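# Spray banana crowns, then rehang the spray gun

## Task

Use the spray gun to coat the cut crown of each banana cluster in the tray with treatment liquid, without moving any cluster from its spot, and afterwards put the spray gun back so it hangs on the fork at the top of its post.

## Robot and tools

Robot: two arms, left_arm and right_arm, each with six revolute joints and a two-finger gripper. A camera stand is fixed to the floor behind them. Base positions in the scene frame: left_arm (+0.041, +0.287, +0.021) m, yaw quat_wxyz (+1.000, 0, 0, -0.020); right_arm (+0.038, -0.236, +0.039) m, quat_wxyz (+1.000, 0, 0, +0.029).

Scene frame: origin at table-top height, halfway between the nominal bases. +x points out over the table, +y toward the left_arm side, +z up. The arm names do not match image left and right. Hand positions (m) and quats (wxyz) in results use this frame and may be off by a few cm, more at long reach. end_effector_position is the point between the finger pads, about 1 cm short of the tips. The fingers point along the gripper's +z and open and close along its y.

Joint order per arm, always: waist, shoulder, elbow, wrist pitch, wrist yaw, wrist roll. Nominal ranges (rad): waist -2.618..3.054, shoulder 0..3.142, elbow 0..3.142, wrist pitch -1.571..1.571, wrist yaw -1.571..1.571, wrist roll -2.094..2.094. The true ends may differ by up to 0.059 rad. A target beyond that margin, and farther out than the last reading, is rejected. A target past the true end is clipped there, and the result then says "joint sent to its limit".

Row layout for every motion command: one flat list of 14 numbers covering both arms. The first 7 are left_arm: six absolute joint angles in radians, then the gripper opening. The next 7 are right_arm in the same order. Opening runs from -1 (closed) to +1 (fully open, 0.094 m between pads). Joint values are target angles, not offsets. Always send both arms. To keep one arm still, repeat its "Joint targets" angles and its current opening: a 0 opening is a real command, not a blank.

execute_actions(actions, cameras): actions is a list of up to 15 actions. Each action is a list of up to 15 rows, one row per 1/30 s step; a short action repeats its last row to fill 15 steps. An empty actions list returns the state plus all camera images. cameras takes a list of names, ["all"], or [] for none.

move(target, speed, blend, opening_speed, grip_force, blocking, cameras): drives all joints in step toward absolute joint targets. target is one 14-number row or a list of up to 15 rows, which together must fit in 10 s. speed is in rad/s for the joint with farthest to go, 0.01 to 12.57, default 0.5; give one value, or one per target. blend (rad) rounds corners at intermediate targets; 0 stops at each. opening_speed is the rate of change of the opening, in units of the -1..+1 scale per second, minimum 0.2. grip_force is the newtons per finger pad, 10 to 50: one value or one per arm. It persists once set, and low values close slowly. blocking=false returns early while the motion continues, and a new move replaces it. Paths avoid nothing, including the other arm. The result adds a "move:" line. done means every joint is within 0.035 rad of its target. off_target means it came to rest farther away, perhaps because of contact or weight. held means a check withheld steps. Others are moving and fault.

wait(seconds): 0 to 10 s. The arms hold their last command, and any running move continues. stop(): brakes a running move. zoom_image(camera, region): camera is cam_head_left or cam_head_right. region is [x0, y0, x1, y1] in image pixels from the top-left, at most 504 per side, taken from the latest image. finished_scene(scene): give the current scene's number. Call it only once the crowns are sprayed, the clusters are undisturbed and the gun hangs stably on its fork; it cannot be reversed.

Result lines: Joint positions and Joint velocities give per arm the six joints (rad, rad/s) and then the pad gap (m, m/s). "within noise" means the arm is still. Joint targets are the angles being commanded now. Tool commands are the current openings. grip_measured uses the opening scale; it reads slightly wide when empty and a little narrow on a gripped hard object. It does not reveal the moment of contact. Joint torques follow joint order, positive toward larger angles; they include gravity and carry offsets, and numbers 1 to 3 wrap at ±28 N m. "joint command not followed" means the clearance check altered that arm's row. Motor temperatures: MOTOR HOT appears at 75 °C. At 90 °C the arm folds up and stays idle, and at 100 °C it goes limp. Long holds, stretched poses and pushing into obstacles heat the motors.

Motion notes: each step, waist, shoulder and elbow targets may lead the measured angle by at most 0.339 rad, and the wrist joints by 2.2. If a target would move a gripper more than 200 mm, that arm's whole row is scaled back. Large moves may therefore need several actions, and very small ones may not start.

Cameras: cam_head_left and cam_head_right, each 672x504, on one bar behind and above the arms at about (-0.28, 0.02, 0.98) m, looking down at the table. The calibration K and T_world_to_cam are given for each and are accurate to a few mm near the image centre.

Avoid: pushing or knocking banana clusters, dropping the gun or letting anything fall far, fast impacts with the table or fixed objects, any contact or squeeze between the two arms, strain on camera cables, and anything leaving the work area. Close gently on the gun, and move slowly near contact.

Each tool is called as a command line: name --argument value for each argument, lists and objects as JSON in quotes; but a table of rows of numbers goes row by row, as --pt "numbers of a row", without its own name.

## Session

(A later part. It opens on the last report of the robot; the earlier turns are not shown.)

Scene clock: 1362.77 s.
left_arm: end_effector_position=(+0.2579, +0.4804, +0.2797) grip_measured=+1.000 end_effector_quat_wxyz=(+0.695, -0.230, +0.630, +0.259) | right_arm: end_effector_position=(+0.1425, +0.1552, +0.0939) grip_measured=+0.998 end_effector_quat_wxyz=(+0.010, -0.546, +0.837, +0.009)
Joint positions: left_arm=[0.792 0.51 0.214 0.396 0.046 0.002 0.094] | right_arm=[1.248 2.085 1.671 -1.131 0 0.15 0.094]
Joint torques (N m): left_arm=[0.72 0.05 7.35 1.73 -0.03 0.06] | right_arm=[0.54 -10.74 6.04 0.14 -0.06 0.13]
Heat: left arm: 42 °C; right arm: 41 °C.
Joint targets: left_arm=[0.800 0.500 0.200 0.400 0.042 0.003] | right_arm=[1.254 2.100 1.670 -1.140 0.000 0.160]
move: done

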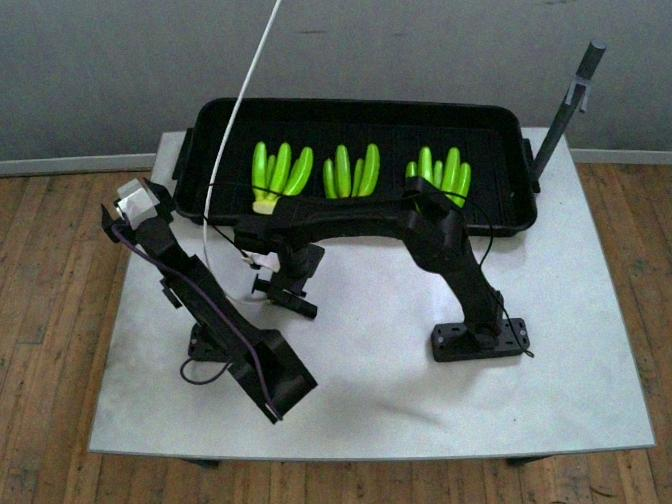

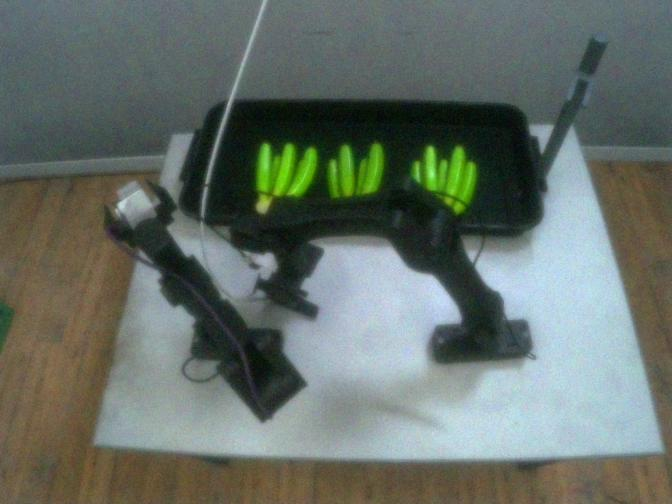

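move --pt "0.8 0.5 0.2 0.4 0.042 0.003 1 1.254 2.155 1.5 -0.905 0 0.16 1" --pt "0.8 0.5 0.2 0.4 0.042 0.003 1 1.254 2.155 1.5 -0.905 0 0.16 -0.5" --speed 0.25 --opening_speed 0.6 --cameras '["all"]'

zoom_image --camera "cam_head_left" --region '[240, 220, 360, 340]'

Scene clock: 1380.40 s.
left_arm: end_effector_position=(+0.2579, +0.4804, +0.2797) grip_measured=+1.000 end_effector_quat_wxyz=(+0.695, -0.230, +0.630, +0.259) | right_arm: end_effector_position=(+0.1415, +0.1580, +0.0395) grip_measured=-0.498 end_effector_quat_wxyz=(+0.017, -0.545, +0.838, +0.018)
Joint positions: left_arm=[0.792 0.51 0.214 0.396 0.046 0.002 0.094] | right_arm=[1.251 2.13 1.516 -0.908 -0.004 0.156 0.024]
Joint torques (N m): left_arm=[0.76 0.03 7.34 1.71 -0.05 0.01] | right_arm=[0.16 -9.88 4.72 0.26 -0.01 0.07]
Heat: left arm: 42 °C; right arm: 41 °C.
Joint targets: left_arm=[0.800 0.500 0.200 0.400 0.042 0.003] | right_arm=[1.254 2.155 1.500 -0.905 0.000 0.160]
move: done

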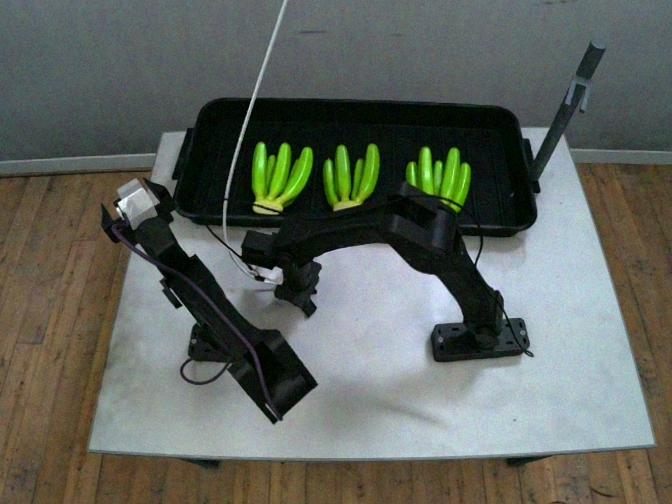

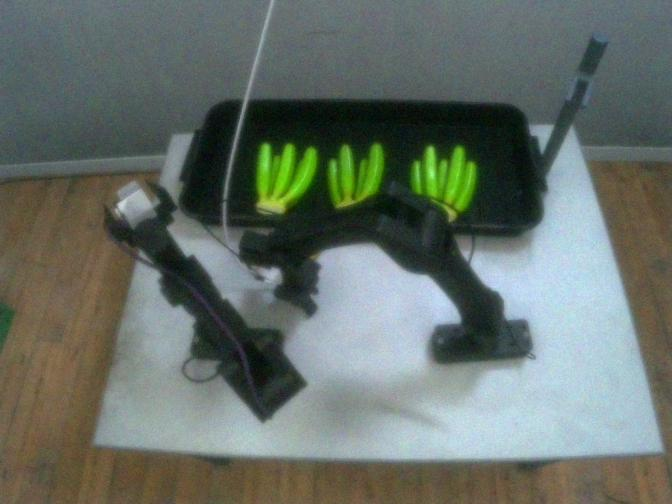

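Scaled by 4.200 from the camera's 672x504 image, which has a finer 960x720 frame.

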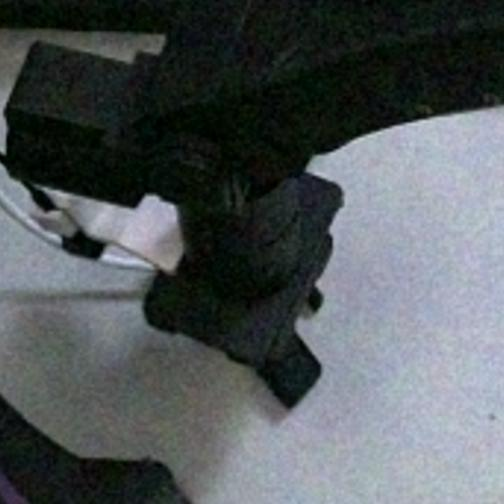

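move --pt "0.8 0.5 0.2 0.4 0.042 0.003 1 1.251 2.14 1.51 -0.91 0 0.16 1" --pt "0.8 0.5 0.2 0.4 0.042 0.003 1 1.25 2.05 1.75 -1.24 0 0.16 1" --pt "0.8 0.5 0.2 0.4 0.042 0.003 1 0.9 1.2 1.3 -0.9 0 0.02 1" --speed '[0.3,0.4,0.8]' --opening_speed 0.8 --blend '[0,0.05,0]' --cameras '["all"]'

zoom_image --camera "cam_head_left" --region '[240, 220, 360, 340]'

Scene clock: 1398.00 s.
left_arm: end_effector_position=(+0.2579, +0.4804, +0.2797) grip_measured=+1.000 end_effector_quat_wxyz=(+0.695, -0.230, +0.630, +0.259) | right_arm: end_effector_position=(+0.2295, +0.0434, +0.3158) grip_measured=+0.998 end_effector_quat_wxyz=(+0.336, -0.416, +0.824, +0.184)
Joint positions: left_arm=[0.792 0.51 0.214 0.396 0.046 0.002 0.094] | right_arm=[0.907 1.202 1.32 -0.902 -0.002 0.03 0.094]
Joint torques (N m): left_arm=[0.75 0.01 7.34 1.71 -0.04 0.03] | right_arm=[-0.64 -4.07 5.49 1.37 0 -0.07]
Heat: left arm: 42 °C; right arm: 40 °C.
Joint targets: left_arm=[0.800 0.500 0.200 0.400 0.042 0.003] | right_arm=[0.900 1.200 1.300 -0.900 0.000 0.020]
move: done

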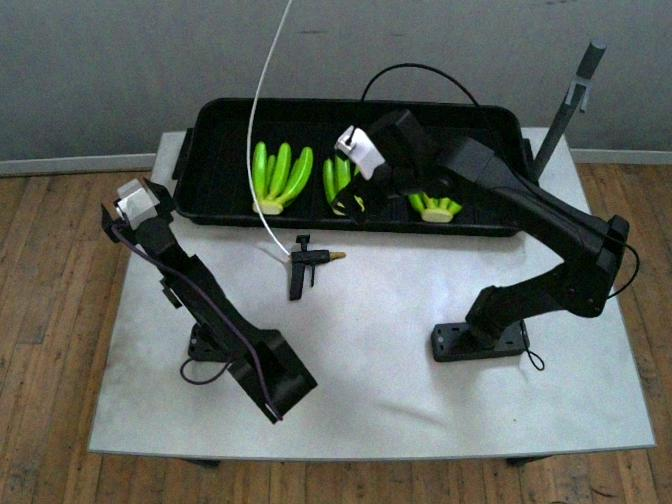

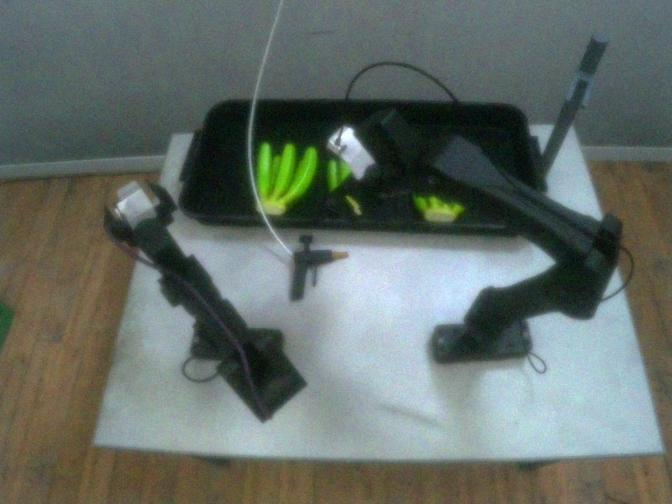

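Scaled by 4.200 from the camera's 672x504 image, which has a finer 960x720 frame.

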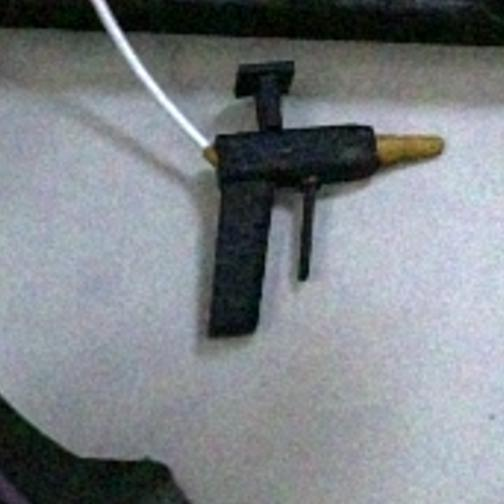

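move --pt "0.8 0.5 0.2 0.4 0.042 0.003 1 1.05 1.7 1.7 -1.1 0 1.31 1" --pt "0.8 0.5 0.2 0.4 0.042 0.003 1 1.106 2.13 1.68 -1.12 0 1.31 1" --speed '[0.8,0.5]' --blend '[0.1,0]' --cameras '["all"]'

zoom_image --camera "cam_head_left" --region '[240, 220, 360, 340]'

zoom_image --camera "cam_head_right" --region '[240, 220, 360, 340]'

Scene clock: 1419.57 s.
left_arm: end_effector_position=(+0.2579, +0.4804, +0.2797) grip_measured=+1.000 end_effector_quat_wxyz=(+0.695, -0.230, +0.630, +0.259) | right_arm: end_effector_position=(+0.2015, +0.1410, +0.0843) grip_measured=+0.998 end_effector_quat_wxyz=(+0.003, +0.071, +0.997, +0.013)
Joint positions: left_arm=[0.792 0.51 0.214 0.396 0.046 0.002 0.094] | right_arm=[1.099 2.114 1.678 -1.107 -0.002 1.3 0.094]
Joint torques (N m): left_arm=[0.77 -0.06 7.41 1.73 -0.06 0.06] | right_arm=[0.55 -10.54 6.37 0.09 -0.04 0.14]
Heat: left arm: 42 °C; right arm: 41 °C.
Joint targets: left_arm=[0.800 0.500 0.200 0.400 0.042 0.003] | right_arm=[1.106 2.130 1.680 -1.120 0.000 1.310]
move: done

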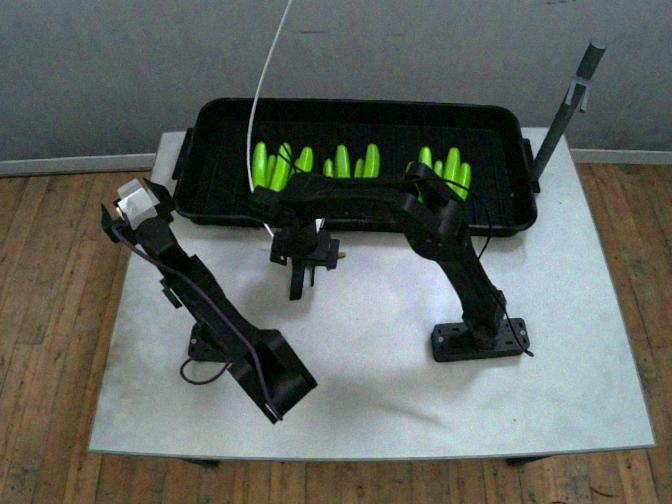

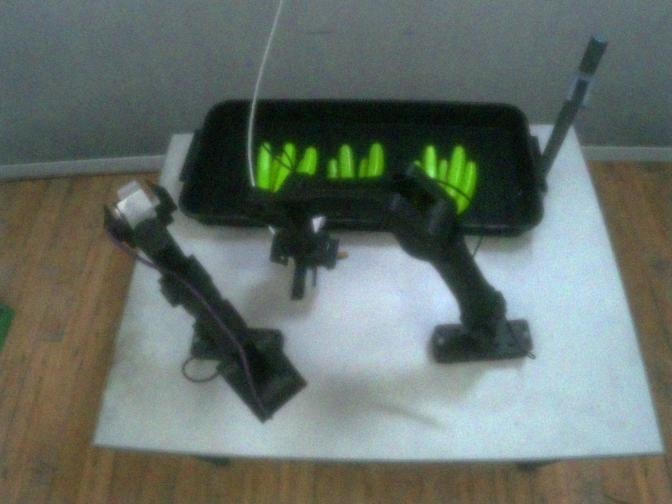

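Scaled by 4.200 from the camera's 672x504 image, which has a finer 960x720 frame.

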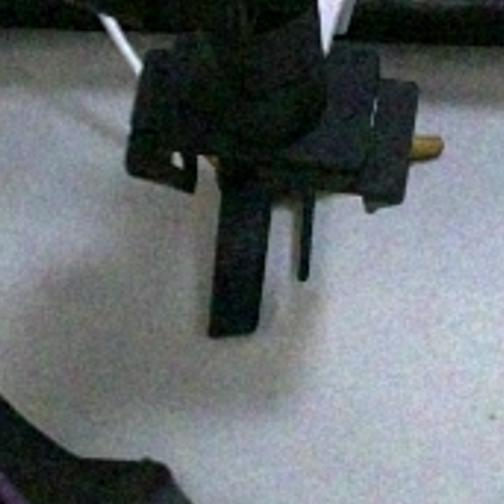

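Scaled by 4.200 from the camera's 672x504 image, which has a finer 960x720 frame.

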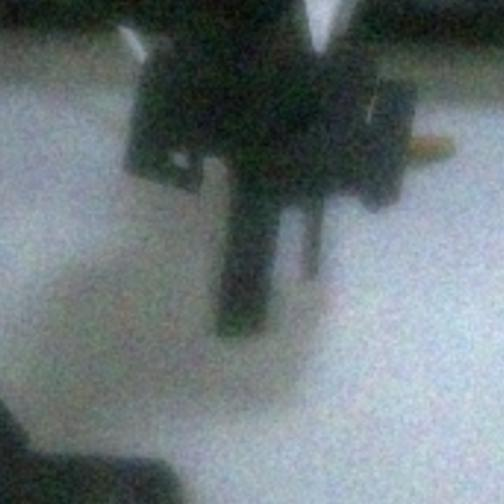

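move --pt "0.8 0.5 0.2 0.4 0.042 0.003 1 1.106 2.2 1.515 -0.9 0 1.31 1" --pt "0.8 0.5 0.2 0.4 0.042 0.003 1 1.106 2.2 1.515 -0.9 0 1.31 -0.4" --speed 0.25 --opening_speed 0.5 --cameras '["all"]'

zoom_image --camera "cam_head_left" --region '[240, 220, 360, 340]'

Scene clock: 1433.90 s.
left_arm: end_effector_position=(+0.2579, +0.4804, +0.2797) grip_measured=+1.000 end_effector_quat_wxyz=(+0.695, -0.230, +0.630, +0.259) | right_arm: end_effector_position=(+0.2010, +0.1422, +0.0270) grip_measured=-0.105 end_effector_quat_wxyz=(+0.003, +0.074, +0.997, +0.020)
Joint positions: left_arm=[0.792 0.51 0.214 0.396 0.046 0.002 0.094] | right_arm=[1.099 2.173 1.533 -0.891 -0.008 1.305 0.042]
Joint torques (N m): left_arm=[0.75 0.06 7.27 1.71 -0.06 0.03] | right_arm=[0.51 -9.88 4.44 0.11 0.07 0.1]
Heat: left arm: 42 °C; right arm: 40 °C.
Joint targets: left_arm=[0.800 0.500 0.200 0.400 0.042 0.003] | right_arm=[1.106 2.200 1.515 -0.900 0.000 1.310]
move: done

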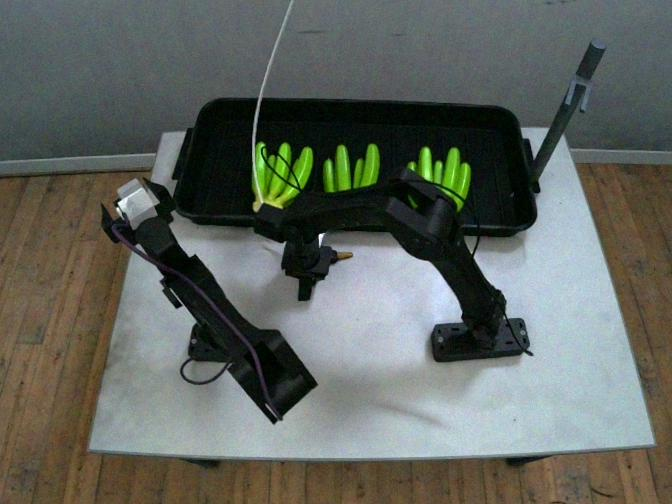

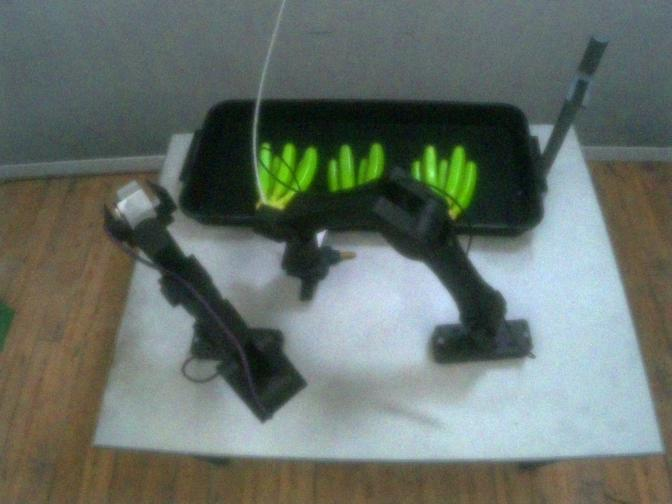

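Scaled by 4.200 from the camera's 672x504 image, which has a finer 960x720 frame.

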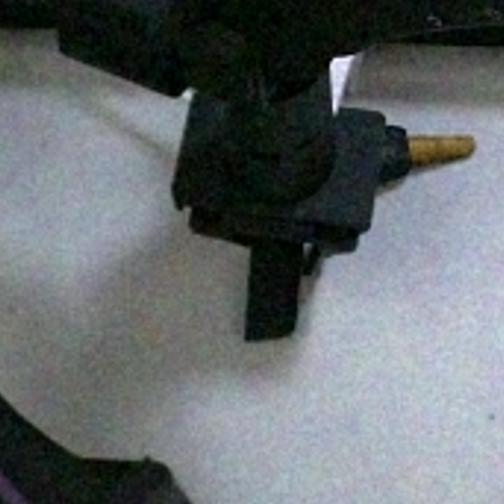

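move --pt "0.8 0.5 0.2 0.4 0.042 0.003 1 1.106 2.2 1.515 -0.9 0 1.31 -0.7" --pt "0.8 0.5 0.2 0.4 0.042 0.003 1 1.06 2.0 1.7 -1.0 0 1.31 -0.7" --pt "0.8 0.5 0.2 0.4 0.042 0.003 1 0.85 1.1 1.0 -0.3 0.05 1.5 -0.7" --pt "0.8 0.5 0.2 0.4 0.042 0.003 1 0.766 0.9 0.6 0.4 0.05 1.82 -0.7" --pt "0.8 0.5 0.2 0.4 0.042 0.003 1 0.766 1.303 0.766 0.537 0.05 1.82 -0.7" --pt "0.8 0.5 0.2 0.4 0.042 0.003 1 0.766 1.303 0.766 0.867 0.05 1.82 -0.7" --speed '[0.3,0.5,0.7,0.7,0.5,0.15]' --blend '[0,0.1,0.1,0.1,0,0]' --cameras '["all"]'

zoom_image --camera "cam_head_left" --region '[280, 80, 480, 260]'

zoom_image --camera "cam_head_right" --region '[280, 80, 480, 260]'

Scene clock: 1453.93 s.
left_arm: end_effector_position=(+0.2579, +0.4804, +0.2797) grip_measured=+1.000 end_effector_quat_wxyz=(+0.695, -0.230, +0.630, +0.259) | right_arm: end_effector_position=(+0.3333, +0.0799, +0.3852) grip_measured=-0.144 end_effector_quat_wxyz=(+0.199, +0.311, +0.539, +0.757)
Joint positions: left_arm=[0.792 0.51 0.214 0.396 0.046 0.002 0.094] | right_arm=[0.775 1.303 0.723 0.807 0.04 1.828 0.04]
Joint torques (N m): left_arm=[0.85 -0.06 7.43 1.72 -0.06 0.06] | right_arm=[-0.65 -5.35 10.93 2.15 0.07 -0.07]
Heat: left arm: 42 °C; right arm: 42 °C.
Joint targets: left_arm=[0.800 0.500 0.200 0.400 0.042 0.003] | right_arm=[0.766 1.303 0.766 0.867 0.050 1.820]
move: off_target (right_arm); right_arm: the wrist pitch is farthest, 0.060 rad from its target

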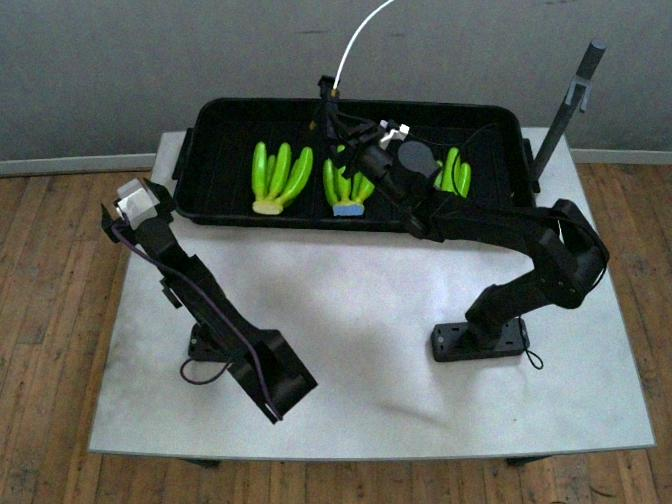

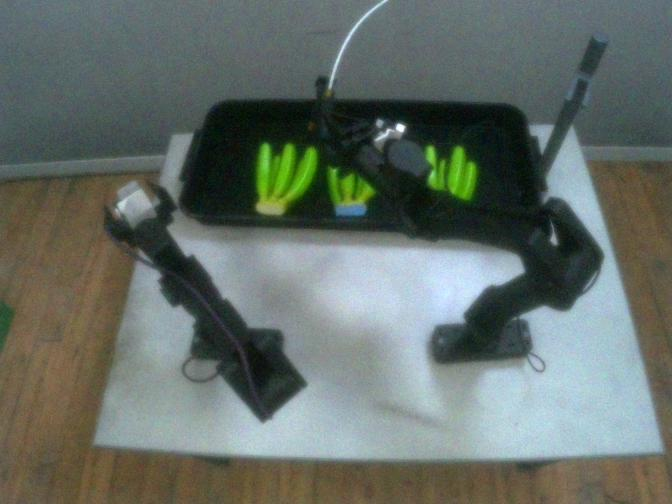

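Scaled by 2.520 from the camera's 672x504 image, which has a finer 960x720 frame.

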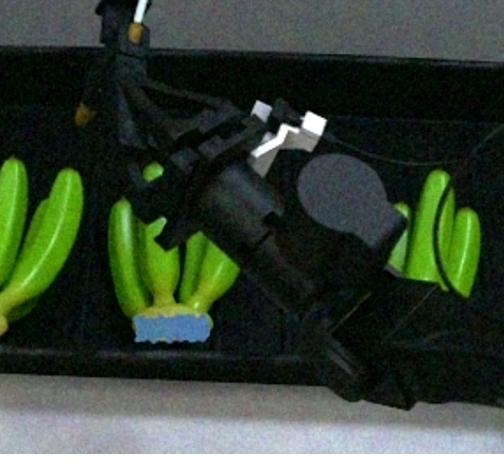

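Scaled by 2.520 from the camera's 672x504 image, which has a finer 960x720 frame.

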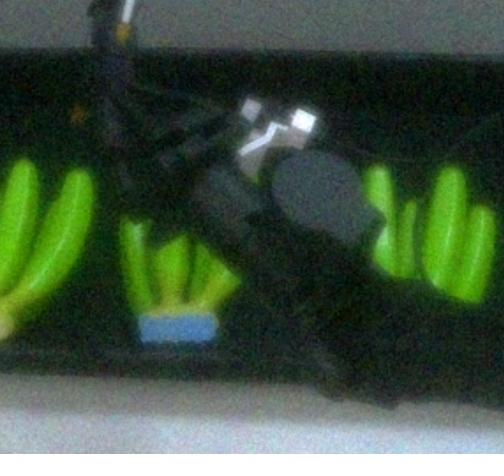

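move --pt "0.8 0.5 0.2 0.4 0.042 0.003 1 0.721 1.303 0.766 0.867 0.05 1.82 -0.7" --pt "0.8 0.5 0.2 0.4 0.042 0.003 1 0.721 1.303 0.766 0.537 0.05 1.82 -0.7" --pt "1.3 0.5 0.2 0.4 0.042 0.003 1 0.995 1.876 1.351 0.525 0.05 1.82 -0.7" --pt "1.3 0.5 0.2 0.4 0.042 0.003 1 0.995 1.876 1.351 0.855 0.05 1.82 -0.7" --pt "1.3 0.5 0.2 0.4 0.042 0.003 1 0.95 1.876 1.351 0.855 0.05 1.82 -0.7" --pt "1.3 0.5 0.2 0.4 0.042 0.003 1 0.95 1.876 1.351 0.525 0.05 1.82 -0.7" --speed '[0.2,0.16,0.8,0.15,0.2,0.16]' --cameras '["all"]'

zoom_image --camera "cam_head_left" --region '[230, 100, 480, 260]'

zoom_image --camera "cam_head_right" --region '[230, 100, 480, 260]'

Scene clock: 1478.93 s.
left_arm: end_effector_position=(+0.1387, +0.5608, +0.2797) grip_measured=+1.000 end_effector_quat_wxyz=(+0.609, -0.379, +0.554, +0.423) | right_arm: end_effector_position=(+0.3573, +0.2571, +0.3225) grip_measured=-0.144 end_effector_quat_wxyz=(+0.122, +0.302, +0.653, +0.683)
Joint positions: left_arm=[1.293 0.51 0.214 0.396 0.046 0.002 0.094] | right_arm=[0.95 1.868 1.309 0.523 0.047 1.828 0.04]
Joint torques (N m): left_arm=[0.83 -0.01 7.38 1.72 -0.06 0.03] | right_arm=[-0.05 -10.39 11.07 1.97 0.01 -0.11]
Motor temperatures (°C): left_arm=[27 27 30 42 26 26 26] | right_arm=[27 33 46 45 29 24 32]
Heat: left arm: 42 °C; right arm: 46 °C.
Joint targets: left_arm=[1.300 0.500 0.200 0.400 0.042 0.003] | right_arm=[0.950 1.876 1.351 0.557 0.050 1.820]
move: off_target (right_arm; path cut at 10 s); path passed 5 of 6 targets; right_arm: the elbow is farthest, 0.042 rad from its target

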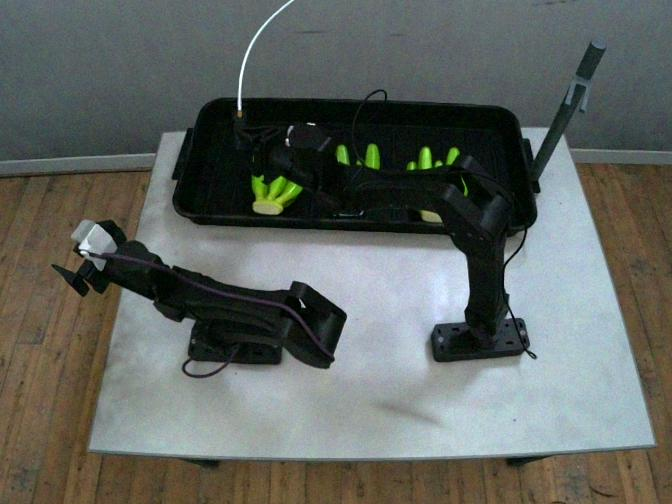

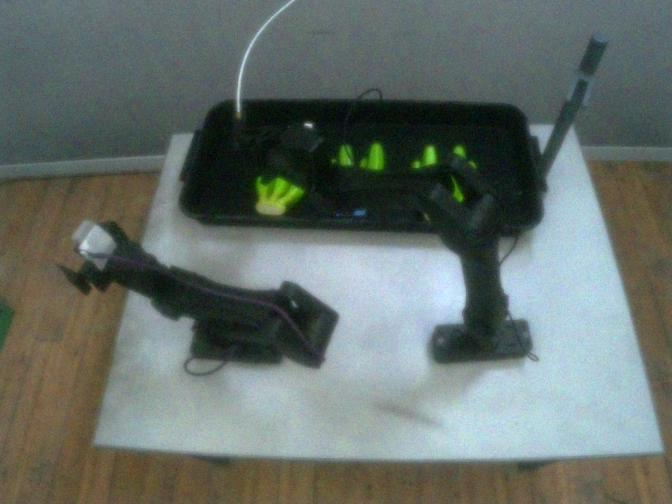

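Scaled by 2.016 from the camera's 672x504 image, which has a finer 960x720 frame.

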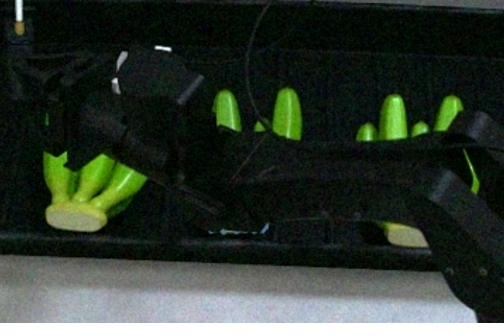

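Scaled by 2.016 from the camera's 672x504 image, which has a finer 960x720 frame.

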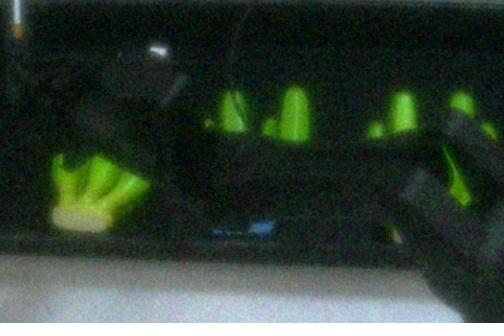

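move --pt "1.3 0.5 0.2 0.4 0.042 0.003 1 0.95 1.876 1.351 0.4 0.05 1.82 -0.7" --pt "1.3 0.5 0.2 0.4 0.042 0.003 1 1.05 1.876 1.351 0.4 0.05 1.82 -0.7" --pt "1.3 0.5 0.2 0.4 0.042 0.003 1 1.05 1.876 1.351 0.85 0.05 1.82 -0.7" --speed '[0.2,0.16,0.2]' --cameras '["all"]'

zoom_image --camera "cam_head_left" --region '[180, 60, 380, 240]'

zoom_image --camera "cam_head_right" --region '[180, 60, 380, 240]'

Scene clock: 1501.53 s.
left_arm: end_effector_position=(+0.1387, +0.5608, +0.2797) grip_measured=+1.000 end_effector_quat_wxyz=(+0.609, -0.379, +0.554, +0.423) | right_arm: end_effector_position=(+0.3040, +0.2804, +0.3896) grip_measured=-0.144 end_effector_quat_wxyz=(+0.095, +0.235, +0.573, +0.779)
Joint positions: left_arm=[1.293 0.51 0.214 0.396 0.046 0.002 0.094] | right_arm=[1.049 1.868 1.309 0.793 0.045 1.828 0.04]
Joint torques (N m): left_arm=[0.65 0.01 7.42 1.72 -0.07 0.06] | right_arm=[0.03 -10.41 10.92 2.06 0.02 -0.09]
Heat: left arm: 42 °C; right arm: 46 °C.
Joint targets: left_arm=[1.300 0.500 0.200 0.400 0.042 0.003] | right_arm=[1.050 1.876 1.351 0.850 0.050 1.820]
move: off_target (right_arm); right_arm: the wrist pitch is farthest, 0.057 rad from its target

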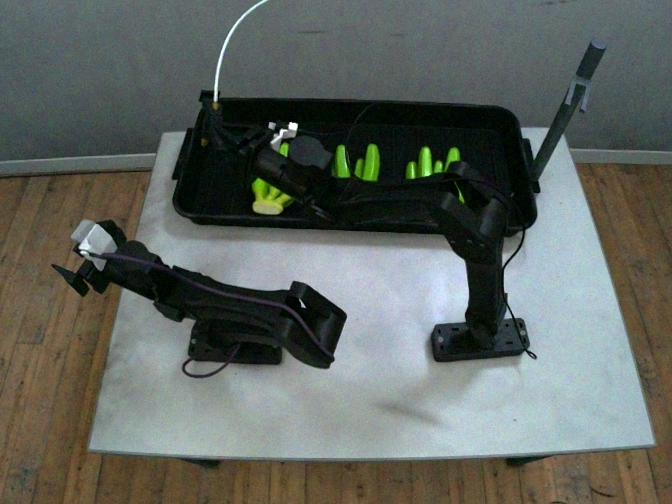

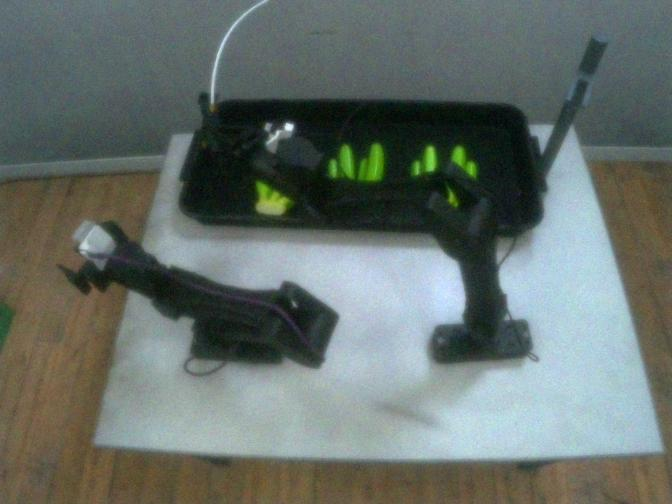

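Scaled by 2.520 from the camera's 672x504 image, which has a finer 960x720 frame.

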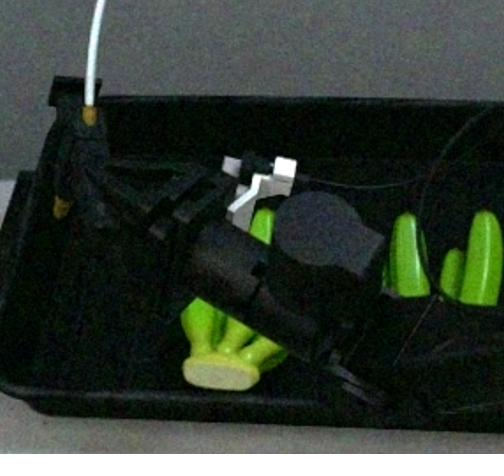

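Scaled by 2.520 from the camera's 672x504 image, which has a finer 960x720 frame.

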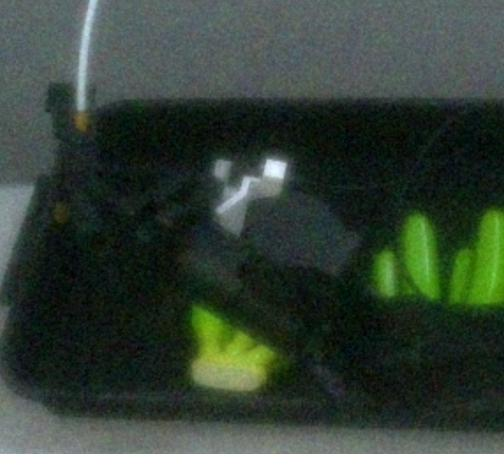

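move --pt "1.3 0.5 0.2 0.4 0.042 0.003 1 0.868 1.48 0.78 0.72 0 1.57 -0.7" --pt "1.3 0.5 0.2 0.4 0.042 0.003 1 0.868 1.48 0.78 1.15 0 1.57 -0.7" --speed '[0.5,0.12]' --cameras '["all"]'

zoom_image --camera "cam_head_left" --region '[180, 60, 380, 240]'

zoom_image --camera "cam_head_right" --region '[180, 60, 380, 240]'

Scene clock: 1529.00 s.
left_arm: end_effector_position=(+0.1387, +0.5608, +0.2797) grip_measured=+1.000 end_effector_quat_wxyz=(+0.609, -0.379, +0.554, +0.423) | right_arm: end_effector_position=(+0.3140, +0.1361, +0.3922) grip_measured=-0.144 end_effector_quat_wxyz=(+0.249, +0.187, +0.537, +0.784)
Joint positions: left_arm=[1.293 0.51 0.214 0.396 0.046 0.002 0.094] | right_arm=[0.873 1.516 0.789 1.089 0.003 1.597 0.04]
Joint torques (N m): left_arm=[0.66 0.03 7.35 1.72 -0.05 0.05] | right_arm=[-0.51 -10.55 6.26 2.06 -0.05 -0.28]
Heat: left arm: 42 °C; right arm: 46 °C.
Joint targets: left_arm=[1.300 0.500 0.200 0.400 0.042 0.003] | right_arm=[0.868 1.480 0.780 1.150 0.000 1.570]
move: off_target (right_arm); right_arm: the wrist pitch is farthest, 0.061 rad from its target

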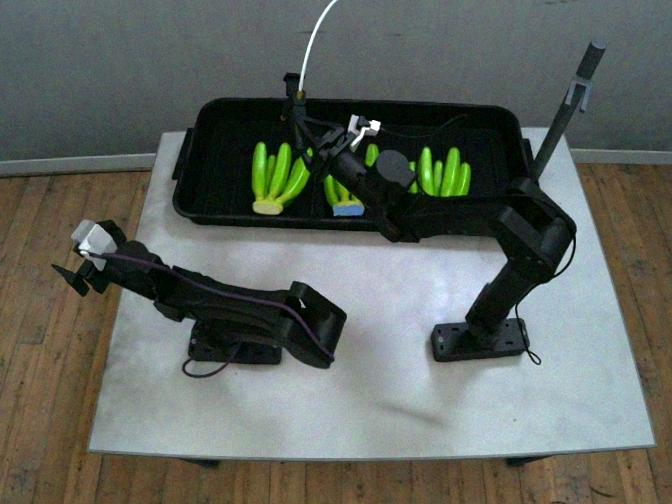

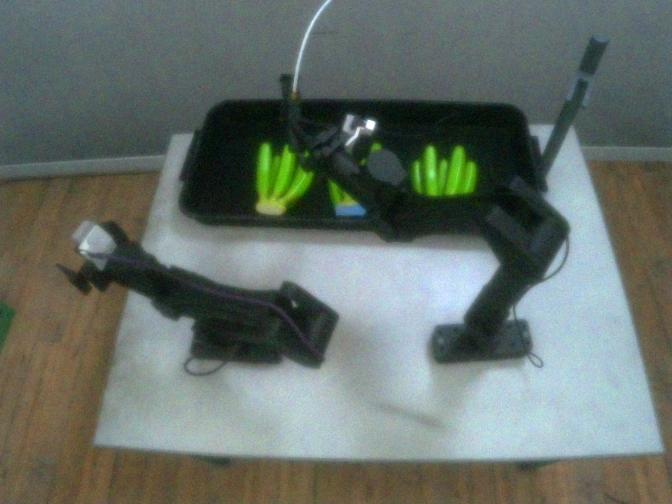

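Scaled by 2.520 from the camera's 672x504 image, which has a finer 960x720 frame.

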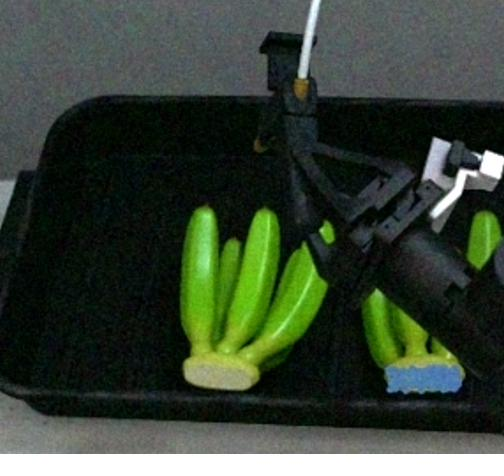

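Scaled by 2.520 from the camera's 672x504 image, which has a finer 960x720 frame.

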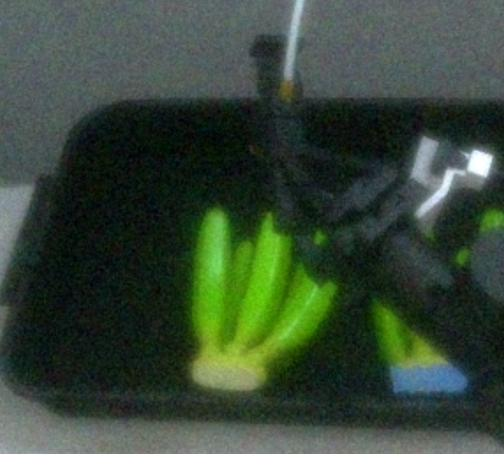

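move --pt "1.3 0.5 0.2 0.4 0.042 0.003 1 0.96 1.29 0.70 0.95 0 1.82 -0.7" --pt "1.3 0.5 0.2 0.4 0.042 0.003 1 0.96 1.29 0.70 0.5 0 1.82 -0.7" --speed '[0.5,0.12]' --cameras '["all"]'

zoom_image --camera "cam_head_left" --region '[180, 60, 380, 240]'

zoom_image --camera "cam_head_right" --region '[180, 60, 380, 240]'

Scene clock: 1553.50 s.
left_arm: end_effector_position=(+0.1387, +0.5608, +0.2797) grip_measured=+1.000 end_effector_quat_wxyz=(+0.609, -0.379, +0.554, +0.423) | right_arm: end_effector_position=(+0.2690, +0.1361, +0.2885) grip_measured=-0.144 end_effector_quat_wxyz=(+0.099, +0.300, +0.693, +0.648)
Joint positions: left_arm=[1.293 0.51 0.214 0.396 0.046 0.002 0.094] | right_arm=[0.955 1.318 0.712 0.465 0.002 1.828 0.04]
Joint torques (N m): left_arm=[0.77 0.08 7.36 1.71 -0.06 0.04] | right_arm=[0.42 -7.87 6.52 2.02 -0.07 -0.05]
Heat: left arm: 42 °C; right arm: 48 °C.
Joint targets: left_arm=[1.300 0.500 0.200 0.400 0.042 0.003] | right_arm=[0.960 1.290 0.700 0.500 0.000 1.820]
move: done

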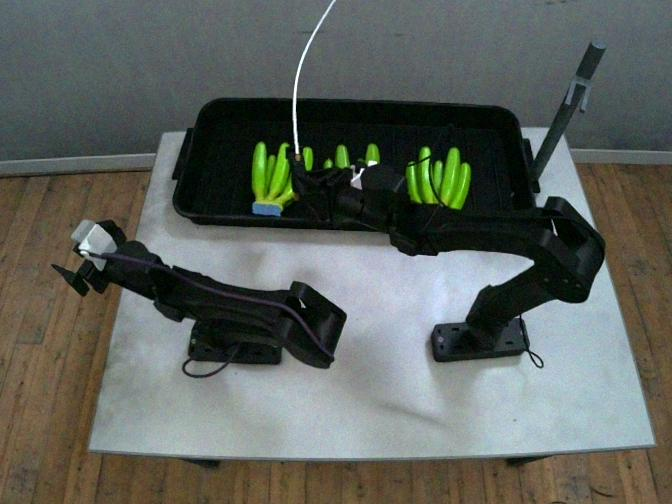

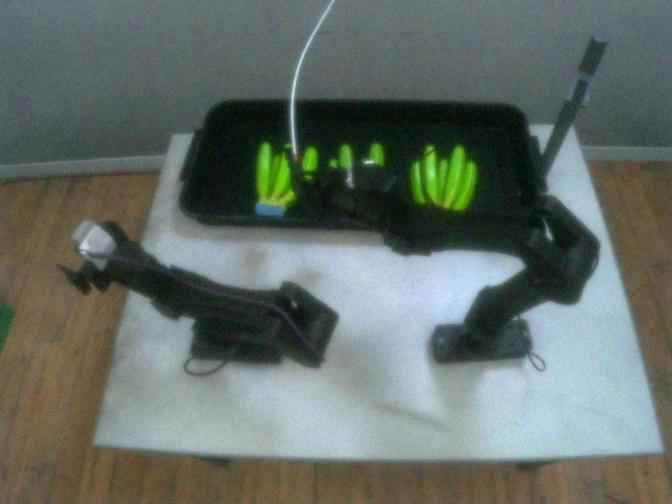

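Scaled by 2.520 from the camera's 672x504 image, which has a finer 960x720 frame.

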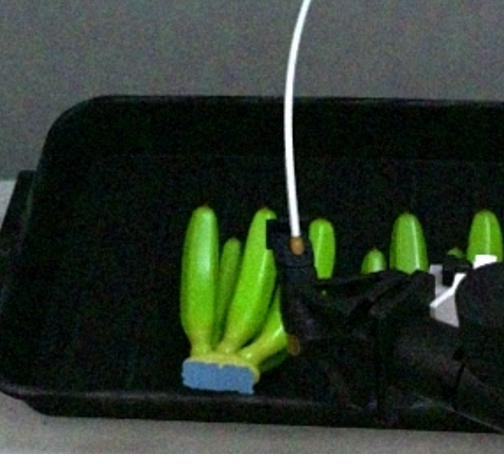

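Scaled by 2.520 from the camera's 672x504 image, which has a finer 960x720 frame.

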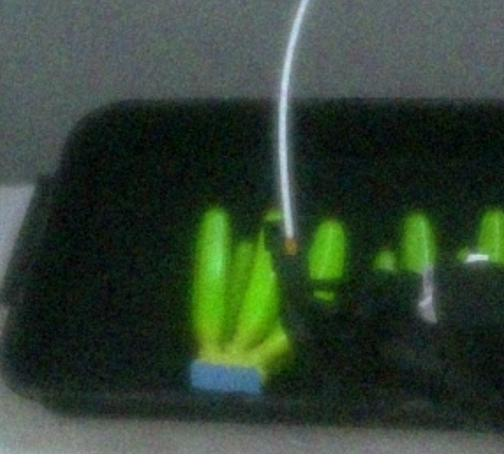

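move --pt "1.3 0.5 0.2 0.4 0.042 0.003 1 0.99 1.29 0.70 0.55 0 1.82 -0.7" --pt "1.3 0.5 0.2 0.4 0.042 0.003 1 0.99 1.29 0.70 0.88 0 1.82 -0.7" --pt "1.3 0.5 0.2 0.4 0.042 0.003 1 0.93 1.29 0.70 0.88 0 1.82 -0.7" --pt "1.3 0.5 0.2 0.4 0.042 0.003 1 0.93 1.29 0.70 0.55 0 1.82 -0.7" --speed 0.18 --blend '[0,0.02,0.02,0]'

move --pt "1.3 0.5 0.2 0.4 0.042 0.003 1 0.76 0.6 0.5 0.4 0 1.82 -0.7" --pt "1.3 0.5 0.2 0.4 0.042 0.003 1 0.76 0.472 0.41 -0.05 0 1.82 -0.7" --pt "1.3 0.5 0.2 0.4 0.042 0.003 1 0.76 0.472 0.41 0.41 0 1.82 -0.7" --pt "1.3 0.5 0.2 0.4 0.042 0.003 1 0.70 0.472 0.41 0.41 0 1.82 -0.7" --pt "1.3 0.5 0.2 0.4 0.042 0.003 1 0.70 0.472 0.41 0.0 0 1.82 -0.7" --speed '[0.8,0.6,0.18,0.18,0.18]' --blend '[0.1,0,0.02,0.02,0]' --cameras '["all"]'

zoom_image --camera "cam_head_left" --region '[230, 120, 480, 240]'

Scene clock: 1586.07 s.
left_arm: end_effector_position=(+0.1387, +0.5608, +0.2797) grip_measured=+1.000 end_effector_quat_wxyz=(+0.609, -0.379, +0.554, +0.423) | right_arm: end_effector_position=(+0.2764, +0.1331, +0.3007) grip_measured=-0.144 end_effector_quat_wxyz=(+0.107, +0.299, +0.675, +0.665)
Joint positions: left_arm=[1.293 0.51 0.214 0.396 0.046 0.002 0.094] | right_arm=[0.936 1.318 0.712 0.514 0 1.828 0.04]
Joint torques (N m): left_arm=[0.76 0.05 7.25 1.7 -0.06 0.05] | right_arm=[-0.64 -8.1 6.63 2.01 0.01 -0.11]
Motor temperatures (°C): left_arm=[27 27 30 42 26 26 26] | right_arm=[27 34 43 52 29 24 32]
Heat: left arm: 42 °C; right arm: 52 °C.
Joint targets: left_arm=[1.300 0.500 0.200 0.400 0.042 0.003] | right_arm=[0.930 1.290 0.700 0.550 0.000 1.820]
move: off_target (right_arm); right_arm: the wrist pitch is farthest, 0.036 rad from its target

Scene clock: 1594.03 s.
left_arm: end_effector_position=(+0.1387, +0.5608, +0.2797) grip_measured=+1.000 end_effector_quat_wxyz=(+0.609, -0.379, +0.554, +0.423) | right_arm: end_effector_position=(+0.2420, -0.0370, +0.2977) grip_measured=-0.144 end_effector_quat_wxyz=(+0.179, +0.376, +0.642, +0.643)
Joint positions: left_arm=[1.293 0.51 0.214 0.396 0.046 0.002 0.094] | right_arm=[0.708 0.489 0.419 -0.037 -0.003 1.828 0.04]
Joint torques (N m): left_arm=[0.76 -0.03 7.36 1.72 -0.08 0.05] | right_arm=[-0.69 -0.7 6.9 1.98 0.05 -0.13]
Heat: left arm: 42 °C; right arm: 52 °C.
Joint targets: left_arm=[1.300 0.500 0.200 0.400 0.042 0.003] | right_arm=[0.700 0.472 0.410 0.000 0.000 1.820]
move: off_target (right_arm); right_arm: the wrist pitch is farthest, 0.037 rad from its target

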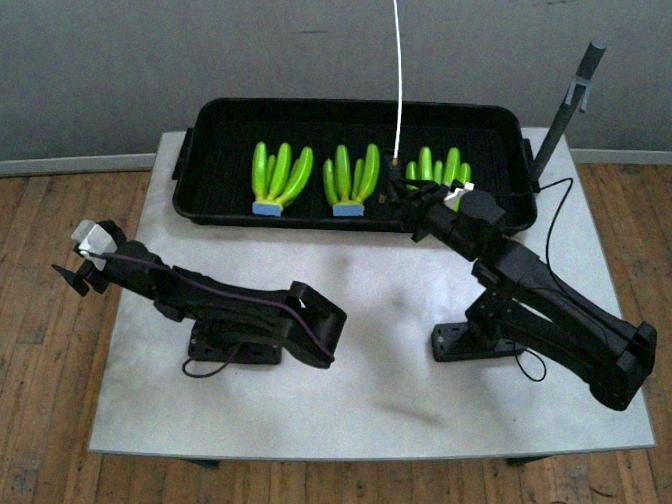

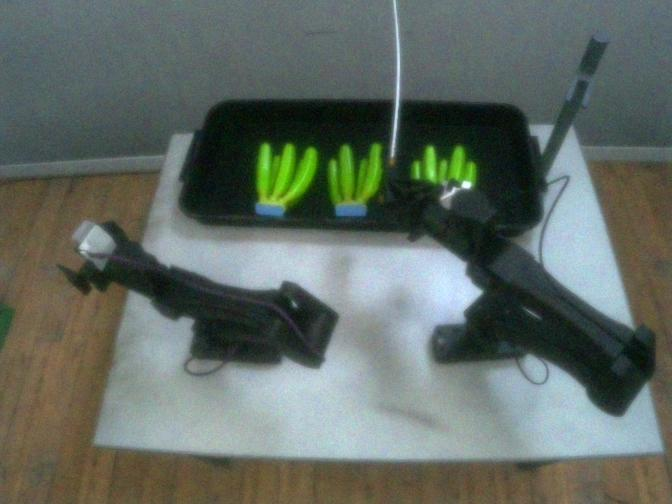

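Scaled by 2.016 from the camera's 672x504 image, which has a finer 960x720 frame.

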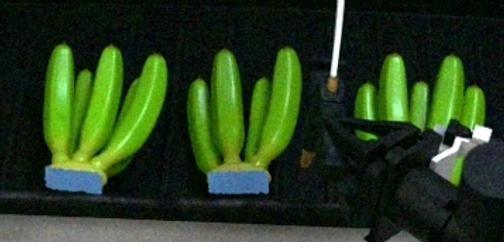

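Both full. Right crown.

move --pt "1.3 0.5 0.2 0.4 0.042 0.003 1 0.31 0.595 0.728 0.1 0 1.82 -0.7" --pt "1.3 0.5 0.2 0.4 0.042 0.003 1 0.31 0.595 0.728 -0.45 0 1.82 -0.7" --pt "1.3 0.5 0.2 0.4 0.042 0.003 1 0.24 0.595 0.728 -0.45 0 1.82 -0.7" --pt "1.3 0.5 0.2 0.4 0.042 0.003 1 0.24 0.595 0.728 0.1 0 1.82 -0.7" --speed '[0.6,0.17,0.17,0.17]' --blend '[0,0.02,0.02,0]' --cameras '["all"]'

zoom_image --camera "cam_head_left" --region '[360, 80, 560, 260]'

zoom_image --camera "cam_head_right" --region '[360, 80, 560, 260]'

Scene clock: 1611.60 s.
left_arm: end_effector_position=(+0.1387, +0.5608, +0.2797) grip_measured=+1.000 end_effector_quat_wxyz=(+0.609, -0.379, +0.554, +0.423) | right_arm: end_effector_position=(+0.3136, -0.1470, +0.4230) grip_measured=-0.144 end_effector_quat_wxyz=(+0.363, +0.454, +0.477, +0.659)
Joint positions: left_arm=[1.293 0.51 0.214 0.396 0.046 0.002 0.094] | right_arm=[0.248 0.603 0.694 0.042 -0.002 1.828 0.04]
Joint torques (N m): left_arm=[0.77 -0.03 7.36 1.72 -0.08 0.04] | right_arm=[-0.7 -0.17 10.22 2.11 -0.03 -0.04]
Motor temperatures (°C): left_arm=[27 27 30 42 26 26 26] | right_arm=[27 32 48 52 29 24 33]
Heat: left arm: 42 °C; right arm: 52 °C.
Joint targets: left_arm=[1.300 0.500 0.200 0.400 0.042 0.003] | right_arm=[0.240 0.595 0.728 0.100 0.000 1.820]
move: off_target (right_arm); right_arm: the wrist pitch is farthest, 0.058 rad from its target

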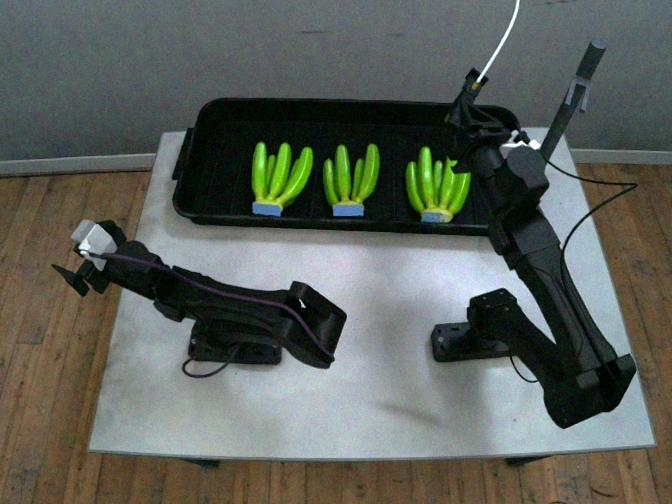

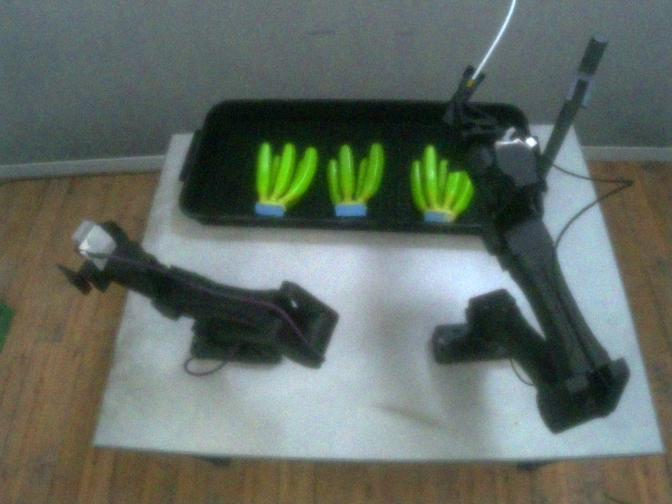

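Scaled by 2.520 from the camera's 672x504 image, which has a finer 960x720 frame.

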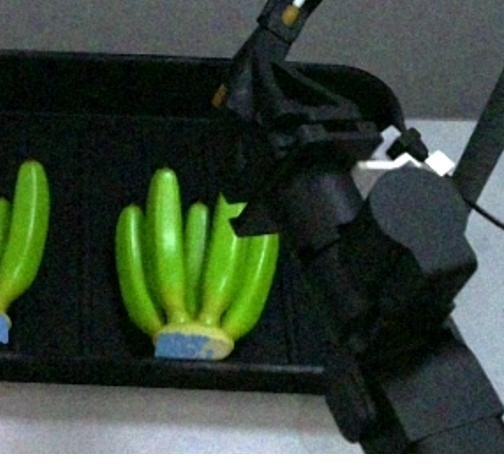

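Scaled by 2.520 from the camera's 672x504 image, which has a finer 960x720 frame.

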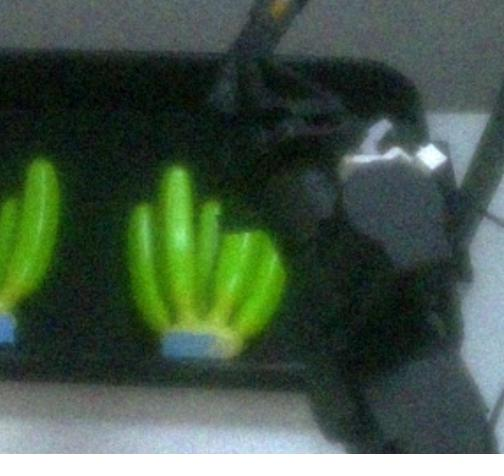

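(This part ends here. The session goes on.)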